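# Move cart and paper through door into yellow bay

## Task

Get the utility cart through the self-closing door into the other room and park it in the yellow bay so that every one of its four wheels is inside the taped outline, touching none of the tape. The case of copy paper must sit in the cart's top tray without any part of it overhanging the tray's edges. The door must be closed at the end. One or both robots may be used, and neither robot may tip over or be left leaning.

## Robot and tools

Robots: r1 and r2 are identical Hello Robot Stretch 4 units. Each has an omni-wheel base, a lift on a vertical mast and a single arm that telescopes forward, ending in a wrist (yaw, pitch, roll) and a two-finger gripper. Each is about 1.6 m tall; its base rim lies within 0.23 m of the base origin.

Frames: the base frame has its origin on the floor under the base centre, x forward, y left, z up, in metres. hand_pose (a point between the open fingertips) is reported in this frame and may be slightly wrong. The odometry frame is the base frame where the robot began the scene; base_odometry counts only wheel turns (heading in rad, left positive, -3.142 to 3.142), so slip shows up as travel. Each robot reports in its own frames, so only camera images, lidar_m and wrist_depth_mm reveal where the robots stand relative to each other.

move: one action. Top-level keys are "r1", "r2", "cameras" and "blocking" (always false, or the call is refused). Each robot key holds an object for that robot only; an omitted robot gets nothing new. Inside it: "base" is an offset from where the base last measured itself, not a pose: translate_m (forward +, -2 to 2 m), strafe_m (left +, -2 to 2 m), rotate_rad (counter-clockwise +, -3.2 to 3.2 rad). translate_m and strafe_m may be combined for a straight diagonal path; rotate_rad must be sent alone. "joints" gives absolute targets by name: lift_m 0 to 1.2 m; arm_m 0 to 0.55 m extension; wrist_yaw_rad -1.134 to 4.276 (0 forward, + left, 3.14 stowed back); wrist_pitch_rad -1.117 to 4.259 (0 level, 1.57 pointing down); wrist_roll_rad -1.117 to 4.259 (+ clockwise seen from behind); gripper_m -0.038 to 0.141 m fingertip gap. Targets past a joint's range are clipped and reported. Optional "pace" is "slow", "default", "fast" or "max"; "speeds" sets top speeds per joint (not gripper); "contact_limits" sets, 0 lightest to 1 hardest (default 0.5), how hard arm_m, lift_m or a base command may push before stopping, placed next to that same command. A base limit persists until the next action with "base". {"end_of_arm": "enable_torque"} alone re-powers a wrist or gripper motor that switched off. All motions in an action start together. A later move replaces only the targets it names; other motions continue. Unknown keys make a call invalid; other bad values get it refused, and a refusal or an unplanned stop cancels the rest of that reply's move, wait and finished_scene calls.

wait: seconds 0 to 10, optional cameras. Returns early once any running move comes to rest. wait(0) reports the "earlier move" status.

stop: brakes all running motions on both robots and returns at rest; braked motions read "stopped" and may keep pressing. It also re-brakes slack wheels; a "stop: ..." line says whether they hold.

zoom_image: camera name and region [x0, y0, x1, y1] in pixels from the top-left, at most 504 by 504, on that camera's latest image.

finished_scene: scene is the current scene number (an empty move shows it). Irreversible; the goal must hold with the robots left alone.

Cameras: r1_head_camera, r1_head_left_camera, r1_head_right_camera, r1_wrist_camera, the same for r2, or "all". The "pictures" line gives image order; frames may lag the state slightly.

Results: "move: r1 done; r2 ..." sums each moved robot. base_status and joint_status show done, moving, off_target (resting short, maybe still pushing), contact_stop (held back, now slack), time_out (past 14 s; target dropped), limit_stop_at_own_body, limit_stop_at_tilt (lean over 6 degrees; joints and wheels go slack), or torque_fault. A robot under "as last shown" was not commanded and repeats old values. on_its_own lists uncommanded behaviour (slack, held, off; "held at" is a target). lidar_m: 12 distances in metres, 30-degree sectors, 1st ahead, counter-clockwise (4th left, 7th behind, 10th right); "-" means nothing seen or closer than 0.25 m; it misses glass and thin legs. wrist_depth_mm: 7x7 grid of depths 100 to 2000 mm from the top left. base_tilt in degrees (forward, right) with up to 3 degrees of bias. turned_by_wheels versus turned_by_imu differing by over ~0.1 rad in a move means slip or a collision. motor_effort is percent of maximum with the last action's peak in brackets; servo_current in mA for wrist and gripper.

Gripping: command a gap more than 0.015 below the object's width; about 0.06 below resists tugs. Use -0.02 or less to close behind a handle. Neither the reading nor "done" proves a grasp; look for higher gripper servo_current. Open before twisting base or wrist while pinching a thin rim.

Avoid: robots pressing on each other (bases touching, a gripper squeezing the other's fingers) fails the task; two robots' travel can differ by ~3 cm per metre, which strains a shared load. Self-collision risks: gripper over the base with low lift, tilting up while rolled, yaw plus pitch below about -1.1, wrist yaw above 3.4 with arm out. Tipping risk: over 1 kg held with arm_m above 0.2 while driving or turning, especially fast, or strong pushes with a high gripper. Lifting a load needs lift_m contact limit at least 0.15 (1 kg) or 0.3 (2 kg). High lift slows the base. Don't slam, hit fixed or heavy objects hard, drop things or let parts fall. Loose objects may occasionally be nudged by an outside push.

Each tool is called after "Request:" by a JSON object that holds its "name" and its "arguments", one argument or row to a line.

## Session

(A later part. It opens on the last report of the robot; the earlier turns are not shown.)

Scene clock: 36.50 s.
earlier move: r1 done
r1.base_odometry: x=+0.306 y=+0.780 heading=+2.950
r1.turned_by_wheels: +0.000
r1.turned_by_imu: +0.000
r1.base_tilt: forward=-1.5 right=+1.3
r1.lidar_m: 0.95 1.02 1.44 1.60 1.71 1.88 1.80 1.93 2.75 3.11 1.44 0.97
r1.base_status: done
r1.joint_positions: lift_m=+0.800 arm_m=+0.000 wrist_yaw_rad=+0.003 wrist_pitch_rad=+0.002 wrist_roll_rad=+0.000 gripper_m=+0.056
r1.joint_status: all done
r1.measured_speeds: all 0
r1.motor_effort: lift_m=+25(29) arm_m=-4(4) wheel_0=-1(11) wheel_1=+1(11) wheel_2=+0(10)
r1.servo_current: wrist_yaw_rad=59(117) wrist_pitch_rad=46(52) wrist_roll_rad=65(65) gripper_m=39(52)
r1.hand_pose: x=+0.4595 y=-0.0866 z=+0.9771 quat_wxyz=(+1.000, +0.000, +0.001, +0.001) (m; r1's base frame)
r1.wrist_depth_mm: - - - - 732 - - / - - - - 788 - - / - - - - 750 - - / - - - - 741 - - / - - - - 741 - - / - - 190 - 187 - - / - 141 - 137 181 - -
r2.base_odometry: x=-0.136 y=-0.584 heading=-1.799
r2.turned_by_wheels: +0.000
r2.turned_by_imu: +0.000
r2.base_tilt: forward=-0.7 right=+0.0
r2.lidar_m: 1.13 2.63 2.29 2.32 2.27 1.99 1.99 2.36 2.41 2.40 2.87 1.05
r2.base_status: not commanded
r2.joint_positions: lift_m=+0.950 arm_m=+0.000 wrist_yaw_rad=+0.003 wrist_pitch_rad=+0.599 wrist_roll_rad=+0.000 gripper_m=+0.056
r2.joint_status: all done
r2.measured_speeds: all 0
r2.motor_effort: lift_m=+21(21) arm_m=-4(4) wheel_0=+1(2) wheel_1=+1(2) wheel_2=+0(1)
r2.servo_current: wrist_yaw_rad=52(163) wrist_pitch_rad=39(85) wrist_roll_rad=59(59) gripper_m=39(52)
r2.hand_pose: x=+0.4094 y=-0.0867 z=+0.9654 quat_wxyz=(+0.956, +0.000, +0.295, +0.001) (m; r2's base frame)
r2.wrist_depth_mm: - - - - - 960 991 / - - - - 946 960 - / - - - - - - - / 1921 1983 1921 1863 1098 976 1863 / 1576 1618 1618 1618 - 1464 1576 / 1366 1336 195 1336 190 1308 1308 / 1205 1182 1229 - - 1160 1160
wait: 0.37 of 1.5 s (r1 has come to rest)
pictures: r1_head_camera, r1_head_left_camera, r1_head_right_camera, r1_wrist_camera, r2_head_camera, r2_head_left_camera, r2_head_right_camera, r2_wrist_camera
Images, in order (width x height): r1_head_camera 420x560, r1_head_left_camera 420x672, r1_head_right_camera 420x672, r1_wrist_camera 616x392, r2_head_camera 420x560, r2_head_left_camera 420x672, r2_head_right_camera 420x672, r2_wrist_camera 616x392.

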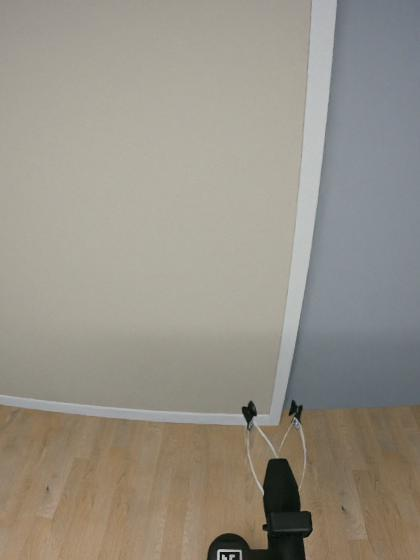

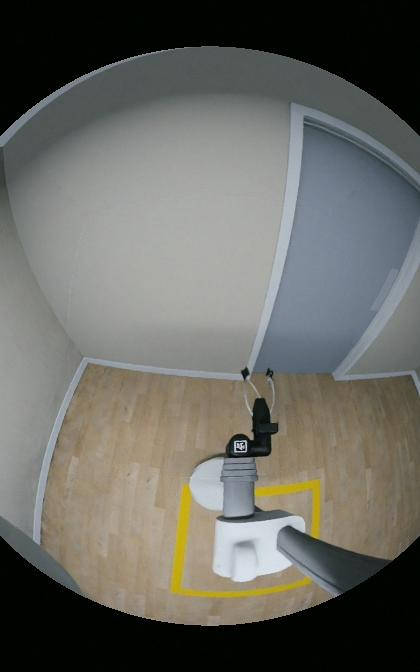

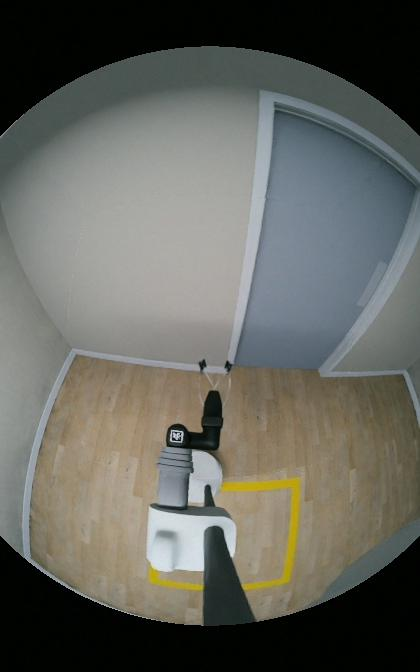

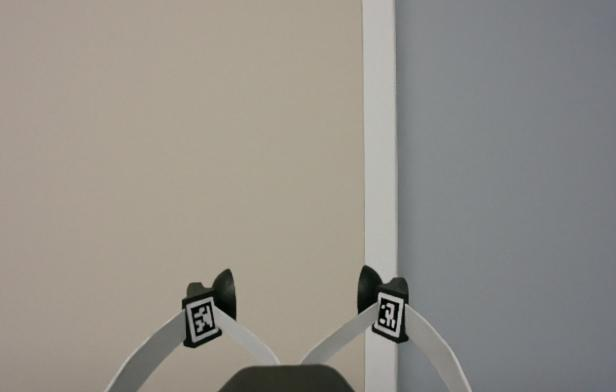

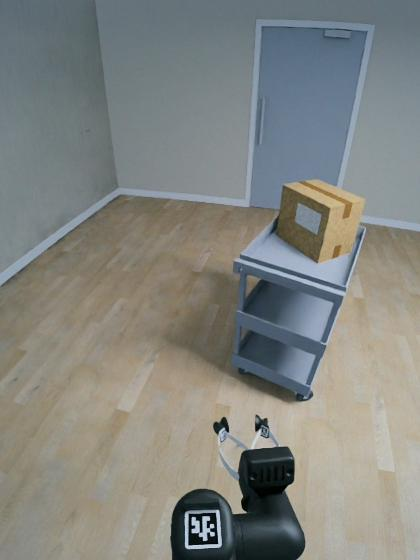

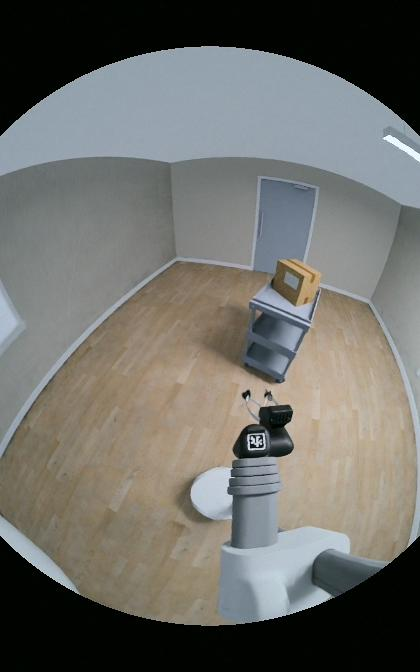

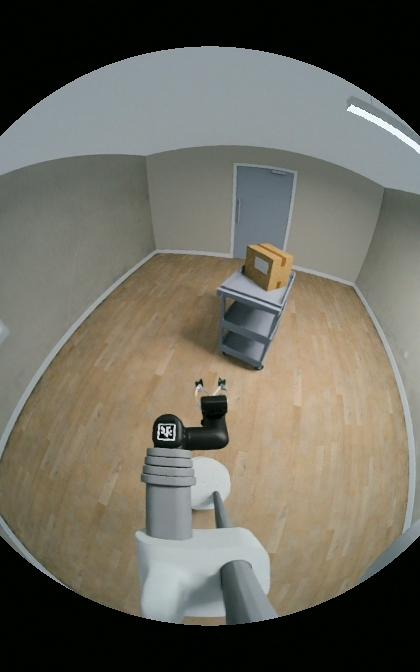

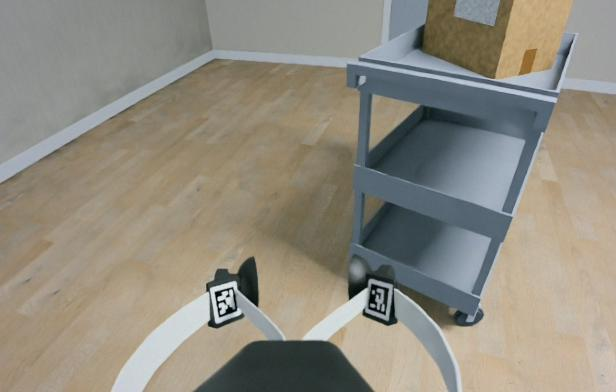

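Request:
{"name": "move", "arguments": {
  "blocking": false,
  "r2": {"base":{"rotate_rad":-0.26}},
  "r1": {"base":{"strafe_m":-0.5}}
}}

Request:
{"name": "wait", "arguments": {
  "seconds": 1.2
}}

Request:
{"name": "move", "arguments": {
  "blocking": false,
  "r2": {"base":{"strafe_m":0.7,"translate_m":0.2},"joints":{"lift_m":1.0}}
}}

Request:
{"name": "wait", "arguments": {
  "seconds": 3
}}

Request:
{"name": "wait", "arguments": {
  "seconds": 2.5,
  "cameras": ["r1_head_camera","r1_wrist_camera","r1_head_left_camera","r2_head_camera","r2_head_right_camera"]
}}

Scene clock: 74.23 s.
move: r1 moving; r2 moving
r1.base_odometry: x=+0.313 y=+0.816 heading=+2.950
r1.turned_by_wheels: +0.000
r1.turned_by_imu: +0.000
r1.base_tilt: forward=-1.6 right=+1.3
r1.lidar_m: 0.94 1.03 1.43 1.63 1.73 1.89 1.80 1.94 2.75 3.06 1.41 1.07
r1.base_status: strafe_m moving
r1.joint_positions: lift_m=+0.800 arm_m=+0.000 wrist_yaw_rad=+0.003 wrist_pitch_rad=+0.002 wrist_roll_rad=+0.000 gripper_m=+0.056
r1.joint_status: not commanded
r1.measured_speeds: translate_m=+0.000 strafe_m=-0.141 rotate_rad=+0.002 lift_m=+0.000 arm_m=+0.000 wrist_yaw_rad=+0.000 wrist_pitch_rad=+0.000 wrist_roll_rad=+0.000
r1.motor_effort: lift_m=+25(25) arm_m=-4(4) wheel_0=+9(9) wheel_1=-9(11) wheel_2=-1(1)
r1.servo_current: wrist_yaw_rad=52(65) wrist_pitch_rad=46(52) wrist_roll_rad=52(52) gripper_m=52(52)
r1.hand_pose: x=+0.4595 y=-0.0866 z=+0.9771 quat_wxyz=(+1.000, +0.000, +0.001, +0.001) (m; r1's base frame)
r1.wrist_depth_mm: - - - - 778 - - / - - - - 732 - - / - - - - 715 - - / - - - - - - - / - - - - - - - / - - 191 - 187 - - / - 141 - 137 - - -
r2.base_odometry: x=-0.136 y=-0.584 heading=-1.996
r2.turned_by_wheels: -0.196
r2.turned_by_imu: -0.190
r2.base_tilt: forward=-0.6 right=+0.1
r2.lidar_m: 1.05 2.97 2.40 2.30 2.52 2.04 1.98 2.15 2.45 2.40 2.63 1.05
r2.base_status: rotate_rad moving
r2.joint_positions: lift_m=+0.950 arm_m=+0.000 wrist_yaw_rad=+0.003 wrist_pitch_rad=+0.599 wrist_roll_rad=+0.000 gripper_m=+0.056
r2.joint_status: not commanded
r2.measured_speeds: translate_m=+0.000 strafe_m=+0.001 rotate_rad=-0.494 lift_m=+0.000 arm_m=+0.000 wrist_yaw_rad=-0.005 wrist_pitch_rad=+0.000 wrist_roll_rad=+0.000
r2.motor_effort: lift_m=+21(21) arm_m=-4(4) wheel_0=+2(8) wheel_1=+5(9) wheel_2=+6(10)
r2.servo_current: wrist_yaw_rad=52(59) wrist_pitch_rad=39(46) wrist_roll_rad=46(52) gripper_m=52(52)
r2.hand_pose: x=+0.4094 y=-0.0868 z=+0.9654 quat_wxyz=(+0.956, +0.000, +0.295, +0.001) (m; r2's base frame)
r2.wrist_depth_mm: - - - - 1042 - - / - - - 1499 904 - - / - - - - - - - / 1921 1863 1921 1808 1060 1863 1808 / 1618 1576 1618 1499 1464 1537 1499 / 1366 1336 196 1366 190 1336 1308 / 1205 1205 1182 - - 1138 1160
pictures: none

Scene clock: 74.80 s.
earlier move: r1 moving; r2 done
r1.base_odometry: x=+0.337 y=+0.942 heading=+2.950
r1.turned_by_wheels: +0.000
r1.turned_by_imu: -0.001
r1.base_tilt: forward=-1.6 right=+1.3
r1.lidar_m: 0.93 1.00 1.42 1.76 1.84 1.88 1.82 1.96 2.76 2.95 1.43 1.08
r1.base_status: strafe_m moving
r1.joint_positions: lift_m=+0.800 arm_m=+0.000 wrist_yaw_rad=+0.003 wrist_pitch_rad=+0.002 wrist_roll_rad=+0.000 gripper_m=+0.056
r1.joint_status: not commanded
r1.measured_speeds: translate_m=+0.000 strafe_m=-0.301 rotate_rad=-0.002 lift_m=+0.000 arm_m=+0.000 wrist_yaw_rad=+0.000 wrist_pitch_rad=+0.000 wrist_roll_rad=+0.000
r1.motor_effort: lift_m=+25(25) arm_m=-4(4) wheel_0=+9(11) wheel_1=-8(11) wheel_2=+1(1)
r1.servo_current: wrist_yaw_rad=52(65) wrist_pitch_rad=46(52) wrist_roll_rad=52(59) gripper_m=46(52)
r1.hand_pose: x=+0.4595 y=-0.0866 z=+0.9771 quat_wxyz=(+1.000, +0.000, +0.001, +0.001) (m; r1's base frame)
r1.wrist_depth_mm: - - - 723 - - - / - - - 723 - - - / - - - 741 - - - / - - - 732 - - - / - - - 741 - - - / - - 190 732 187 - - / - 140 - 143 - - -
r2.base_odometry: x=-0.136 y=-0.584 heading=-2.058
r2.turned_by_wheels: -0.063
r2.turned_by_imu: -0.061
r2.base_tilt: forward=-0.7 right=+0.1
r2.lidar_m: 1.07 3.19 2.39 2.30 2.47 2.04 1.99 2.09 2.48 2.40 2.56 1.08
r2.base_status: done
r2.joint_positions: lift_m=+0.950 arm_m=+0.000 wrist_yaw_rad=+0.003 wrist_pitch_rad=+0.599 wrist_roll_rad=+0.000 gripper_m=+0.056
r2.joint_status: not commanded
r2.measured_speeds: all 0
r2.motor_effort: lift_m=+21(21) arm_m=-4(4) wheel_0=+4(8) wheel_1=+3(9) wheel_2=+5(10)
r2.servo_current: wrist_yaw_rad=39(59) wrist_pitch_rad=39(46) wrist_roll_rad=46(52) gripper_m=46(52)
r2.hand_pose: x=+0.4094 y=-0.0868 z=+0.9654 quat_wxyz=(+0.956, +0.000, +0.295, +0.001) (m; r2's base frame)
r2.wrist_depth_mm: - - - 1138 1042 - - / - - - 1118 1098 - - / - - - - - - - / 1983 1921 1921 - 1708 1863 1863 / 1576 1618 1618 - 1537 1499 1499 / 1366 1366 196 1336 190 1397 1308 / 1205 1182 1205 - - 1160 1160
wait: 0.57 of 1.2 s (r2 has come to rest)
pictures: none

Scene clock: 75.30 s.
earlier move: r1 moving
move: r2 moving
r1.base_odometry: x=+0.366 y=+1.090 heading=+2.950
r1.turned_by_wheels: +0.000
r1.turned_by_imu: -0.001
r1.base_tilt: forward=-1.6 right=+1.3
r1.lidar_m: 0.90 0.99 1.42 1.90 2.01 1.89 1.82 1.97 2.74 2.80 1.32 1.05
r1.base_status: strafe_m moving
r1.joint_positions: lift_m=+0.800 arm_m=+0.000 wrist_yaw_rad=+0.003 wrist_pitch_rad=+0.002 wrist_roll_rad=+0.000 gripper_m=+0.056
r1.joint_status: not commanded
r1.measured_speeds: translate_m=+0.000 strafe_m=-0.299 rotate_rad=+0.000 lift_m=+0.000 arm_m=+0.000 wrist_yaw_rad=+0.000 wrist_pitch_rad=+0.000 wrist_roll_rad=+0.000
r1.motor_effort: lift_m=+25(25) arm_m=-4(4) wheel_0=+6(8) wheel_1=-4(7) wheel_2=+0(1)
r1.servo_current: wrist_yaw_rad=33(59) wrist_pitch_rad=52(52) wrist_roll_rad=52(65) gripper_m=39(46)
r1.hand_pose: x=+0.4595 y=-0.0866 z=+0.9771 quat_wxyz=(+1.000, +0.000, +0.001, +0.001) (m; r1's base frame)
r1.wrist_depth_mm: - - 723 - - - - / - - 732 - - - - / - - 741 - - - - / - - 732 - - - - / - - 732 - - - - / - - 190 - 187 - - / - 140 732 137 - - -
r2.base_odometry: x=-0.113 y=-0.607 heading=-2.059
r2.turned_by_wheels: +0.000
r2.turned_by_imu: +0.000
r2.base_tilt: forward=-0.7 right=+0.1
r2.lidar_m: 1.05 3.16 2.37 2.26 2.45 2.05 2.00 2.10 2.53 2.43 2.60 1.07
r2.base_status: translate_m moving; strafe_m moving
r2.joint_positions: lift_m=+0.985 arm_m=+0.000 wrist_yaw_rad=+0.003 wrist_pitch_rad=+0.599 wrist_roll_rad=+0.000 gripper_m=+0.056
r2.joint_status: lift_m moving
r2.measured_speeds: translate_m=+0.036 strafe_m=+0.120 rotate_rad=+0.001 lift_m=+0.099 arm_m=+0.000 wrist_yaw_rad=+0.000 wrist_pitch_rad=+0.000 wrist_roll_rad=+0.000
r2.motor_effort: lift_m=+21(24) arm_m=-4(4) wheel_0=-10(10) wheel_1=+11(12) wheel_2=-7(8)
r2.servo_current: wrist_yaw_rad=46(52) wrist_pitch_rad=46(46) wrist_roll_rad=46(59) gripper_m=46(59)
r2.hand_pose: x=+0.4094 y=-0.0868 z=+1.0007 quat_wxyz=(+0.956, +0.000, +0.295, +0.001) (m; r2's base frame)
r2.wrist_depth_mm: - - - 1205 1042 - - / - - - 1078 1118 - - / - - - - - - - / - - 1983 1160 1756 1863 1863 / 1661 1618 1618 - 1537 1576 1576 / 1397 1397 196 1366 190 1397 1336 / 1255 1205 1255 - - 1205 1205
pictures: none

Scene clock: 76.73 s.
earlier move: r1 done; r2 moving
r1.base_odometry: x=+0.401 y=+1.271 heading=+2.950
r1.turned_by_wheels: +0.000
r1.turned_by_imu: -0.001
r1.base_tilt: forward=-1.6 right=+1.3
r1.lidar_m: 0.98 0.98 1.41 2.10 2.20 1.89 1.83 1.94 2.66 2.59 1.29 1.04
r1.base_status: done
r1.joint_positions: lift_m=+0.800 arm_m=+0.000 wrist_yaw_rad=+0.003 wrist_pitch_rad=+0.002 wrist_roll_rad=+0.000 gripper_m=+0.056
r1.joint_status: not commanded
r1.measured_speeds: all 0
r1.motor_effort: lift_m=+25(25) arm_m=-4(4) wheel_0=+1(8) wheel_1=+0(7) wheel_2=+0(1)
r1.servo_current: wrist_yaw_rad=52(72) wrist_pitch_rad=39(52) wrist_roll_rad=59(65) gripper_m=46(46)
r1.hand_pose: x=+0.4595 y=-0.0866 z=+0.9771 quat_wxyz=(+1.000, +0.000, +0.001, +0.001) (m; r1's base frame)
r1.wrist_depth_mm: - 741 - - - - - / - 759 - - - - 788 / - 750 - - - - 788 / - 759 - - - - 788 / - 741 - - - - - / - 732 191 - 188 - - / - 163 - 137 - - -
r2.base_odometry: x=+0.157 y=-0.866 heading=-2.059
r2.turned_by_wheels: +0.000
r2.turned_by_imu: +0.001
r2.base_tilt: forward=-0.7 right=+0.1
r2.lidar_m: 1.12 2.63 2.00 1.91 2.05 2.15 2.07 2.22 2.83 2.79 2.95 1.07
r2.base_status: translate_m moving; strafe_m moving
r2.joint_positions: lift_m=+1.000 arm_m=+0.000 wrist_yaw_rad=+0.003 wrist_pitch_rad=+0.599 wrist_roll_rad=+0.000 gripper_m=+0.056
r2.joint_status: all done
r2.measured_speeds: translate_m=+0.082 strafe_m=+0.288 rotate_rad=+0.002 lift_m=+0.000 arm_m=+0.000 wrist_yaw_rad=+0.000 wrist_pitch_rad=+0.000 wrist_roll_rad=+0.000
r2.motor_effort: lift_m=+21(24) arm_m=-4(4) wheel_0=-6(11) wheel_1=+7(13) wheel_2=-7(9)
r2.servo_current: wrist_yaw_rad=59(59) wrist_pitch_rad=39(46) wrist_roll_rad=46(65) gripper_m=46(59)
r2.hand_pose: x=+0.4094 y=-0.0868 z=+1.0155 quat_wxyz=(+0.956, +0.000, +0.295, +0.001) (m; r2's base frame)
r2.wrist_depth_mm: - - - - - 976 - / - - - - - 1008 - / - - - - - 1336 831 / - - - - 1863 - 1808 / 1661 1661 1661 1661 1397 1078 1576 / 1430 1397 196 1366 190 1308 1336 / 1281 1255 1229 - - 1182 1229
wait: 1.43 of 3 s (r1 has come to rest)
pictures: none

Scene clock: 78.67 s.
earlier move: r2 done
r1.base_odometry: x=+0.401 y=+1.271 heading=+2.950
r1.turned_by_wheels: +0.000
r1.turned_by_imu: +0.000
r1.base_tilt: forward=-1.6 right=+1.3
r1.lidar_m: 0.98 0.97 1.39 2.08 2.21 1.88 1.83 1.97 2.64 2.61 1.31 1.05
r1.base_status: done
r1.joint_positions: lift_m=+0.800 arm_m=+0.000 wrist_yaw_rad=+0.003 wrist_pitch_rad=+0.002 wrist_roll_rad=+0.000 gripper_m=+0.056
r1.joint_status: not commanded
r1.measured_speeds: all 0
r1.motor_effort: lift_m=+25(25) arm_m=-4(4) wheel_0=+1(8) wheel_1=+0(7) wheel_2=+0(1)
r1.servo_current: wrist_yaw_rad=59(72) wrist_pitch_rad=46(52) wrist_roll_rad=52(72) gripper_m=39(46)
r1.hand_pose: x=+0.4595 y=-0.0866 z=+0.9771 quat_wxyz=(+1.000, +0.000, +0.001, +0.001) (m; r1's base frame)
r1.wrist_depth_mm: - 750 - - - - - / - 750 - - - - 788 / - 759 - - - - 788 / - 750 - - - - 778 / - 750 - - - - - / - 741 190 - 189 - - / - 164 - 136 - - -
r2.base_odometry: x=+0.389 y=-1.089 heading=-2.059
r2.turned_by_wheels: +0.000
r2.turned_by_imu: +0.001
r2.base_tilt: forward=-0.7 right=+0.1
r2.lidar_m: 3.60 2.24 1.68 1.60 1.69 2.21 2.15 2.24 3.19 3.09 1.23 1.11
r2.base_status: done
r2.joint_positions: lift_m=+1.000 arm_m=+0.000 wrist_yaw_rad=+0.003 wrist_pitch_rad=+0.599 wrist_roll_rad=+0.000 gripper_m=+0.056
r2.joint_status: all done
r2.measured_speeds: all 0
r2.motor_effort: lift_m=+21(24) arm_m=-4(4) wheel_0=-3(11) wheel_1=+2(13) wheel_2=-4(9)
r2.servo_current: wrist_yaw_rad=33(59) wrist_pitch_rad=46(46) wrist_roll_rad=52(65) gripper_m=46(59)
r2.hand_pose: x=+0.4094 y=-0.0868 z=+1.0155 quat_wxyz=(+0.956, +0.000, +0.295, +0.001) (m; r2's base frame)
r2.wrist_depth_mm: - - - - - - 976 / - - - - - - 1008 / - - - - - - 778 / - - - - 1921 1921 - / 1708 1661 1661 1661 1618 1537 - / 1430 1430 196 1397 190 1308 - / 1281 1229 1255 - - 1205 1205
wait: 1.93 of 2.5 s (r2 has come to rest)
pictures: r1_head_camera, r1_head_left_camera, r1_wrist_camera, r2_head_camera, r2_head_right_camera
Images, in order (width x height): r1_head_camera 420x560, r1_head_left_camera 420x672, r1_wrist_camera 616x392, r2_head_camera 420x560, r2_head_right_camera 420x672.

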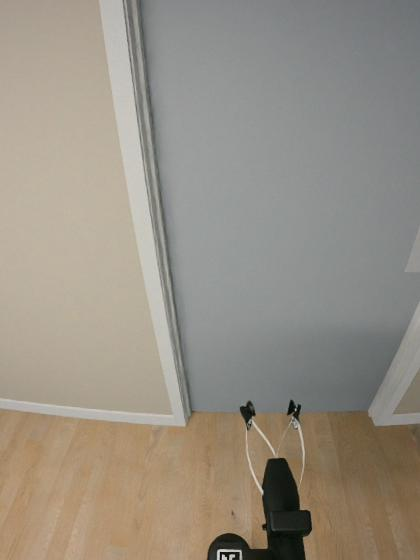

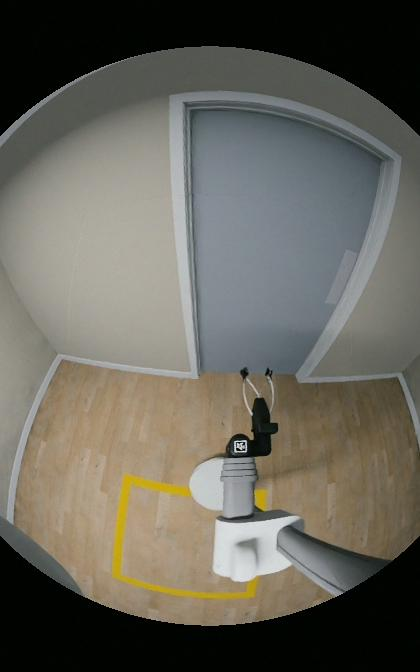

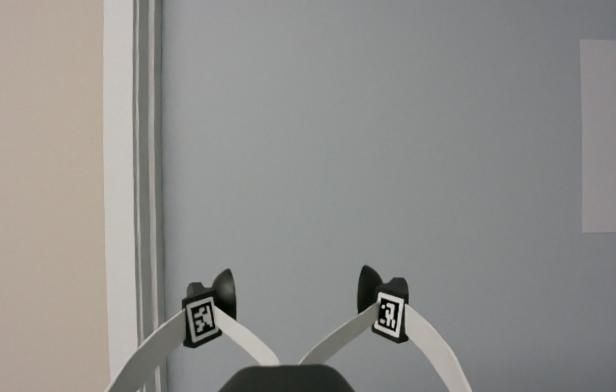

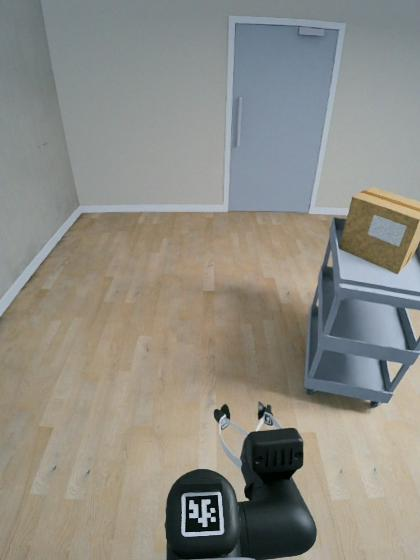

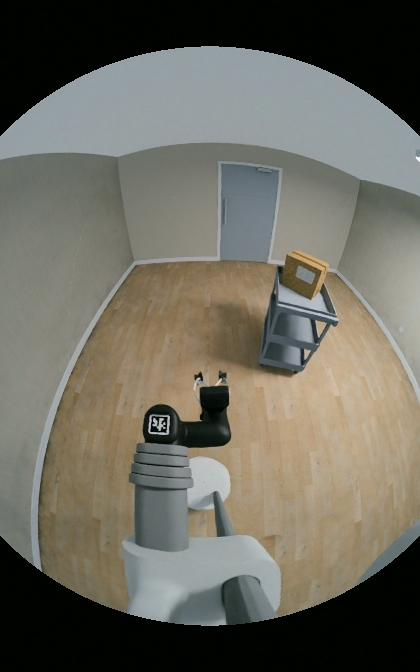

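Request:
{"name": "move", "arguments": {
  "blocking": false,
  "r2": {"base":{"translate_m":1.95},"joints":{"lift_m":0.85,"wrist_pitch_rad":0,"gripper_m":0.12}}
}}

Request:
{"name": "wait", "arguments": {
  "seconds": 9
}}

Request:
{"name": "move", "arguments": {
  "blocking": false,
  "r2": {"base":{"translate_m":0.4,"strafe_m":-0.23}}
}}

Request:
{"name": "wait", "arguments": {
  "seconds": 4,
  "cameras": ["r2_head_camera","r2_wrist_camera","r2_head_right_camera"]
}}

Scene clock: 92.97 s.
move: r2 moving
r1: as last shown
r1.lidar_m: 0.97 0.98 1.38 2.08 2.21 1.88 1.82 1.94 2.66 2.61 1.31 1.05
r1.motor_effort: lift_m=+24(25) arm_m=-4(4) wheel_0=+1(2) wheel_1=+0(1) wheel_2=+0(0)
r1.servo_current: wrist_yaw_rad=46(65) wrist_pitch_rad=46(52) wrist_roll_rad=59(59) gripper_m=39(46)
r1.wrist_depth_mm: - 750 - - - - - / - 750 - - - - 778 / - 750 - - - - 788 / - 759 - - - - 788 / - 759 - - - - - / - 741 191 - 187 - - / - 164 - 136 - - -
r2.base_odometry: x=+0.374 y=-1.117 heading=-2.059
r2.turned_by_wheels: +0.000
r2.turned_by_imu: +0.001
r2.base_tilt: forward=-0.7 right=+0.1
r2.lidar_m: 3.60 2.21 1.69 1.61 1.69 2.24 2.19 2.29 3.21 3.12 1.22 1.09
r2.base_status: translate_m moving
r2.joint_positions: lift_m=+0.962 arm_m=+0.000 wrist_yaw_rad=+0.003 wrist_pitch_rad=+0.079 wrist_roll_rad=+0.000 gripper_m=+0.075
r2.joint_status: lift_m moving; wrist_pitch_rad moving; gripper_m moving
r2.measured_speeds: translate_m=+0.121 strafe_m=-0.002 rotate_rad=+0.000 lift_m=-0.146 arm_m=+0.000 wrist_yaw_rad=+0.000 wrist_pitch_rad=-1.095 wrist_roll_rad=+0.000
r2.motor_effort: lift_m=+13(20) arm_m=-4(4) wheel_0=+9(9) wheel_1=+8(8) wheel_2=-12(13)
r2.servo_current: wrist_yaw_rad=39(52) wrist_pitch_rad=117(182) wrist_roll_rad=39(65) gripper_m=98(98)
r2.hand_pose: x=+0.4586 y=-0.0867 z=+1.1178 quat_wxyz=(+0.999, +0.000, +0.040, +0.001) (m; r2's base frame)
r2.wrist_depth_mm: - - - - - - - / - - - - - - - / - - - - - - - / - - - - - - 1042 / - - - - - - 1042 / - - 190 - 190 - - / 1921 1921 1921 - - 1921 -
pictures: none

Scene clock: 100.47 s.
earlier move: r2 done
r1.base_odometry: x=+0.401 y=+1.271 heading=+2.950
r1.turned_by_wheels: +0.000
r1.turned_by_imu: +0.000
r1.base_tilt: forward=-1.6 right=+1.3
r1.lidar_m: 0.95 0.97 1.43 2.10 2.19 1.89 1.83 1.96 2.65 2.60 1.31 1.06
r1.base_status: not commanded
r1.joint_positions: lift_m=+0.800 arm_m=+0.000 wrist_yaw_rad=+0.003 wrist_pitch_rad=+0.002 wrist_roll_rad=+0.000 gripper_m=+0.056
r1.joint_status: not commanded
r1.measured_speeds: all 0
r1.motor_effort: lift_m=+25(25) arm_m=-4(4) wheel_0=+1(2) wheel_1=+0(1) wheel_2=+0(0)
r1.servo_current: wrist_yaw_rad=46(65) wrist_pitch_rad=46(52) wrist_roll_rad=52(78) gripper_m=39(52)
r1.hand_pose: x=+0.4595 y=-0.0866 z=+0.9771 quat_wxyz=(+1.000, +0.000, +0.001, +0.001) (m; r1's base frame)
r1.wrist_depth_mm: - 741 - - - - - / - 759 - - - - 768 / - 768 - - - - 778 / - 759 - - - - 788 / - 750 - - - - - / - 750 190 - 187 - - / - 164 - 136 - - -
r2.base_odometry: x=-0.525 y=-2.812 heading=-2.058
r2.turned_by_wheels: +0.000
r2.turned_by_imu: +0.003
r2.base_tilt: forward=-0.7 right=+0.1
r2.lidar_m: 1.70 1.82 1.60 1.52 1.64 2.35 4.18 0.94 0.82 3.21 2.34 1.70
r2.base_status: done
r2.joint_positions: lift_m=+0.850 arm_m=+0.000 wrist_yaw_rad=+0.003 wrist_pitch_rad=+0.008 wrist_roll_rad=+0.000 gripper_m=+0.120
r2.joint_status: all done
r2.measured_speeds: all 0
r2.motor_effort: lift_m=+15(20) arm_m=-4(4) wheel_0=+3(11) wheel_1=+3(9) wheel_2=-2(14)
r2.servo_current: wrist_yaw_rad=46(65) wrist_pitch_rad=52(182) wrist_roll_rad=59(65) gripper_m=52(111)
r2.hand_pose: x=+0.4595 y=-0.0867 z=+1.0262 quat_wxyz=(+1.000, +0.000, +0.004, +0.001) (m; r2's base frame)
r2.wrist_depth_mm: - - - - - - - / - - - - - - - / - - - - - - - / - - - - - - - / - - - - - - - / - 185 190 - 186 - - / - - - - - - -
wait: 7.50 of 9 s (r2 has come to rest)
pictures: none

Scene clock: 100.97 s.
move: r2 moving
r1: as last shown
r1.lidar_m: 0.97 0.99 1.40 2.09 2.21 1.91 1.84 1.97 2.67 2.60 1.29 1.05
r1.motor_effort: lift_m=+25(25) arm_m=-4(4) wheel_0=+1(2) wheel_1=+0(0) wheel_2=+0(0)
r1.servo_current: wrist_yaw_rad=46(52) wrist_pitch_rad=46(46) wrist_roll_rad=46(52) gripper_m=39(46)
r1.wrist_depth_mm: - 750 - - - - - / - 750 - - - - 788 / - 750 - - - - 788 / - 759 - - - - 788 / - 750 - - - - - / - 741 191 - 187 - - / - 164 - 137 - - -
r2.base_odometry: x=-0.556 y=-2.831 heading=-2.058
r2.turned_by_wheels: +0.000
r2.turned_by_imu: +0.000
r2.base_tilt: forward=-0.6 right=+0.0
r2.lidar_m: 1.70 1.78 1.58 1.53 1.64 2.36 - 0.92 0.83 3.19 2.29 1.68
r2.base_status: translate_m moving; strafe_m moving
r2.joint_positions: lift_m=+0.850 arm_m=+0.000 wrist_yaw_rad=+0.003 wrist_pitch_rad=+0.008 wrist_roll_rad=+0.000 gripper_m=+0.120
r2.joint_status: not commanded
r2.measured_speeds: translate_m=+0.123 strafe_m=-0.069 rotate_rad=+0.006 lift_m=+0.000 arm_m=+0.000 wrist_yaw_rad=+0.000 wrist_pitch_rad=+0.000 wrist_roll_rad=+0.000
r2.motor_effort: lift_m=+15(15) arm_m=-4(4) wheel_0=+11(15) wheel_1=+5(5) wheel_2=-12(13)
r2.servo_current: wrist_yaw_rad=52(52) wrist_pitch_rad=46(59) wrist_roll_rad=46(46) gripper_m=52(59)
r2.hand_pose: x=+0.4595 y=-0.0867 z=+1.0262 quat_wxyz=(+1.000, +0.000, +0.004, +0.001) (m; r2's base frame)
r2.wrist_depth_mm: - - - - - - - / - - - - - - - / - - - - - - - / - - - - - - - / - - - - - - - / - 185 189 - 185 - - / - - - - - - -
pictures: none

Scene clock: 103.33 s.
earlier move: r2 done
r1.base_odometry: x=+0.401 y=+1.271 heading=+2.950
r1.turned_by_wheels: +0.000
r1.turned_by_imu: +0.000
r1.base_tilt: forward=-1.6 right=+1.3
r1.lidar_m: 0.98 0.97 1.37 2.08 2.21 1.90 1.83 1.96 2.66 2.61 1.27 1.07
r1.base_status: not commanded
r1.joint_positions: lift_m=+0.800 arm_m=+0.000 wrist_yaw_rad=+0.003 wrist_pitch_rad=+0.002 wrist_roll_rad=+0.000 gripper_m=+0.056
r1.joint_status: not commanded
r1.measured_speeds: all 0
r1.motor_effort: lift_m=+25(25) arm_m=-4(4) wheel_0=+1(2) wheel_1=+0(0) wheel_2=+0(0)
r1.servo_current: wrist_yaw_rad=46(72) wrist_pitch_rad=39(46) wrist_roll_rad=52(65) gripper_m=46(52)
r1.hand_pose: x=+0.4595 y=-0.0866 z=+0.9771 quat_wxyz=(+1.000, +0.000, +0.001, +0.001) (m; r1's base frame)
r1.wrist_depth_mm: - 759 - - - - - / - 750 - - - - 798 / - 759 - - - - 788 / - 750 - - - - 798 / - 750 - - - - - / - 741 191 - 187 - - / - 164 - 137 - - -
r2.base_odometry: x=-0.916 y=-3.057 heading=-2.058
r2.turned_by_wheels: +0.000
r2.turned_by_imu: +0.001
r2.base_tilt: forward=-0.7 right=+0.0
r2.lidar_m: 1.26 1.39 1.78 1.75 1.85 2.67 1.36 0.93 1.19 3.00 1.80 1.36
r2.base_status: done
r2.joint_positions: lift_m=+0.850 arm_m=+0.000 wrist_yaw_rad=+0.003 wrist_pitch_rad=+0.008 wrist_roll_rad=+0.000 gripper_m=+0.120
r2.joint_status: not commanded
r2.measured_speeds: all 0
r2.motor_effort: lift_m=+15(15) arm_m=-3(4) wheel_0=+1(15) wheel_1=+4(6) wheel_2=-4(14)
r2.servo_current: wrist_yaw_rad=52(65) wrist_pitch_rad=46(59) wrist_roll_rad=46(59) gripper_m=46(59)
r2.hand_pose: x=+0.4595 y=-0.0867 z=+1.0262 quat_wxyz=(+1.000, +0.000, +0.004, +0.001) (m; r2's base frame)
r2.wrist_depth_mm: - - - - - - - / - - - - - - - / - - - - - - - / - - - - - - - / - - - - 1008 - - / - 186 189 - 186 - - / - - - - - - -
wait: 2.37 of 4 s (r2 has come to rest)
pictures: r2_head_camera, r2_head_right_camera, r2_wrist_camera
Images, in order (width x height): r2_head_camera 420x560, r2_head_right_camera 420x672, r2_wrist_camera 616x392.

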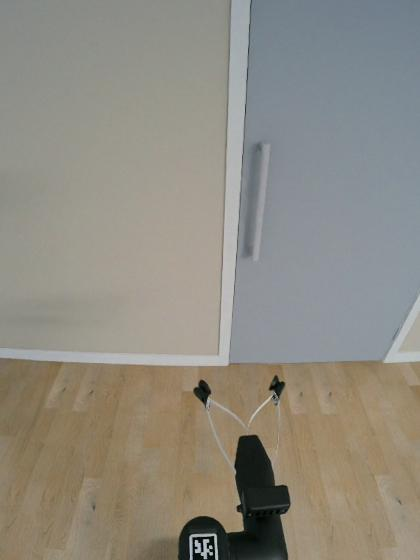

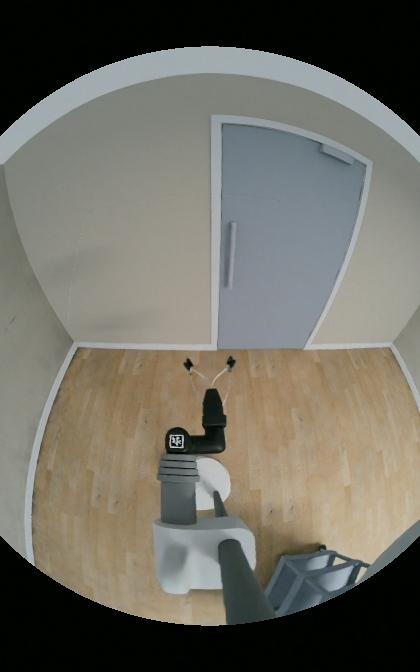

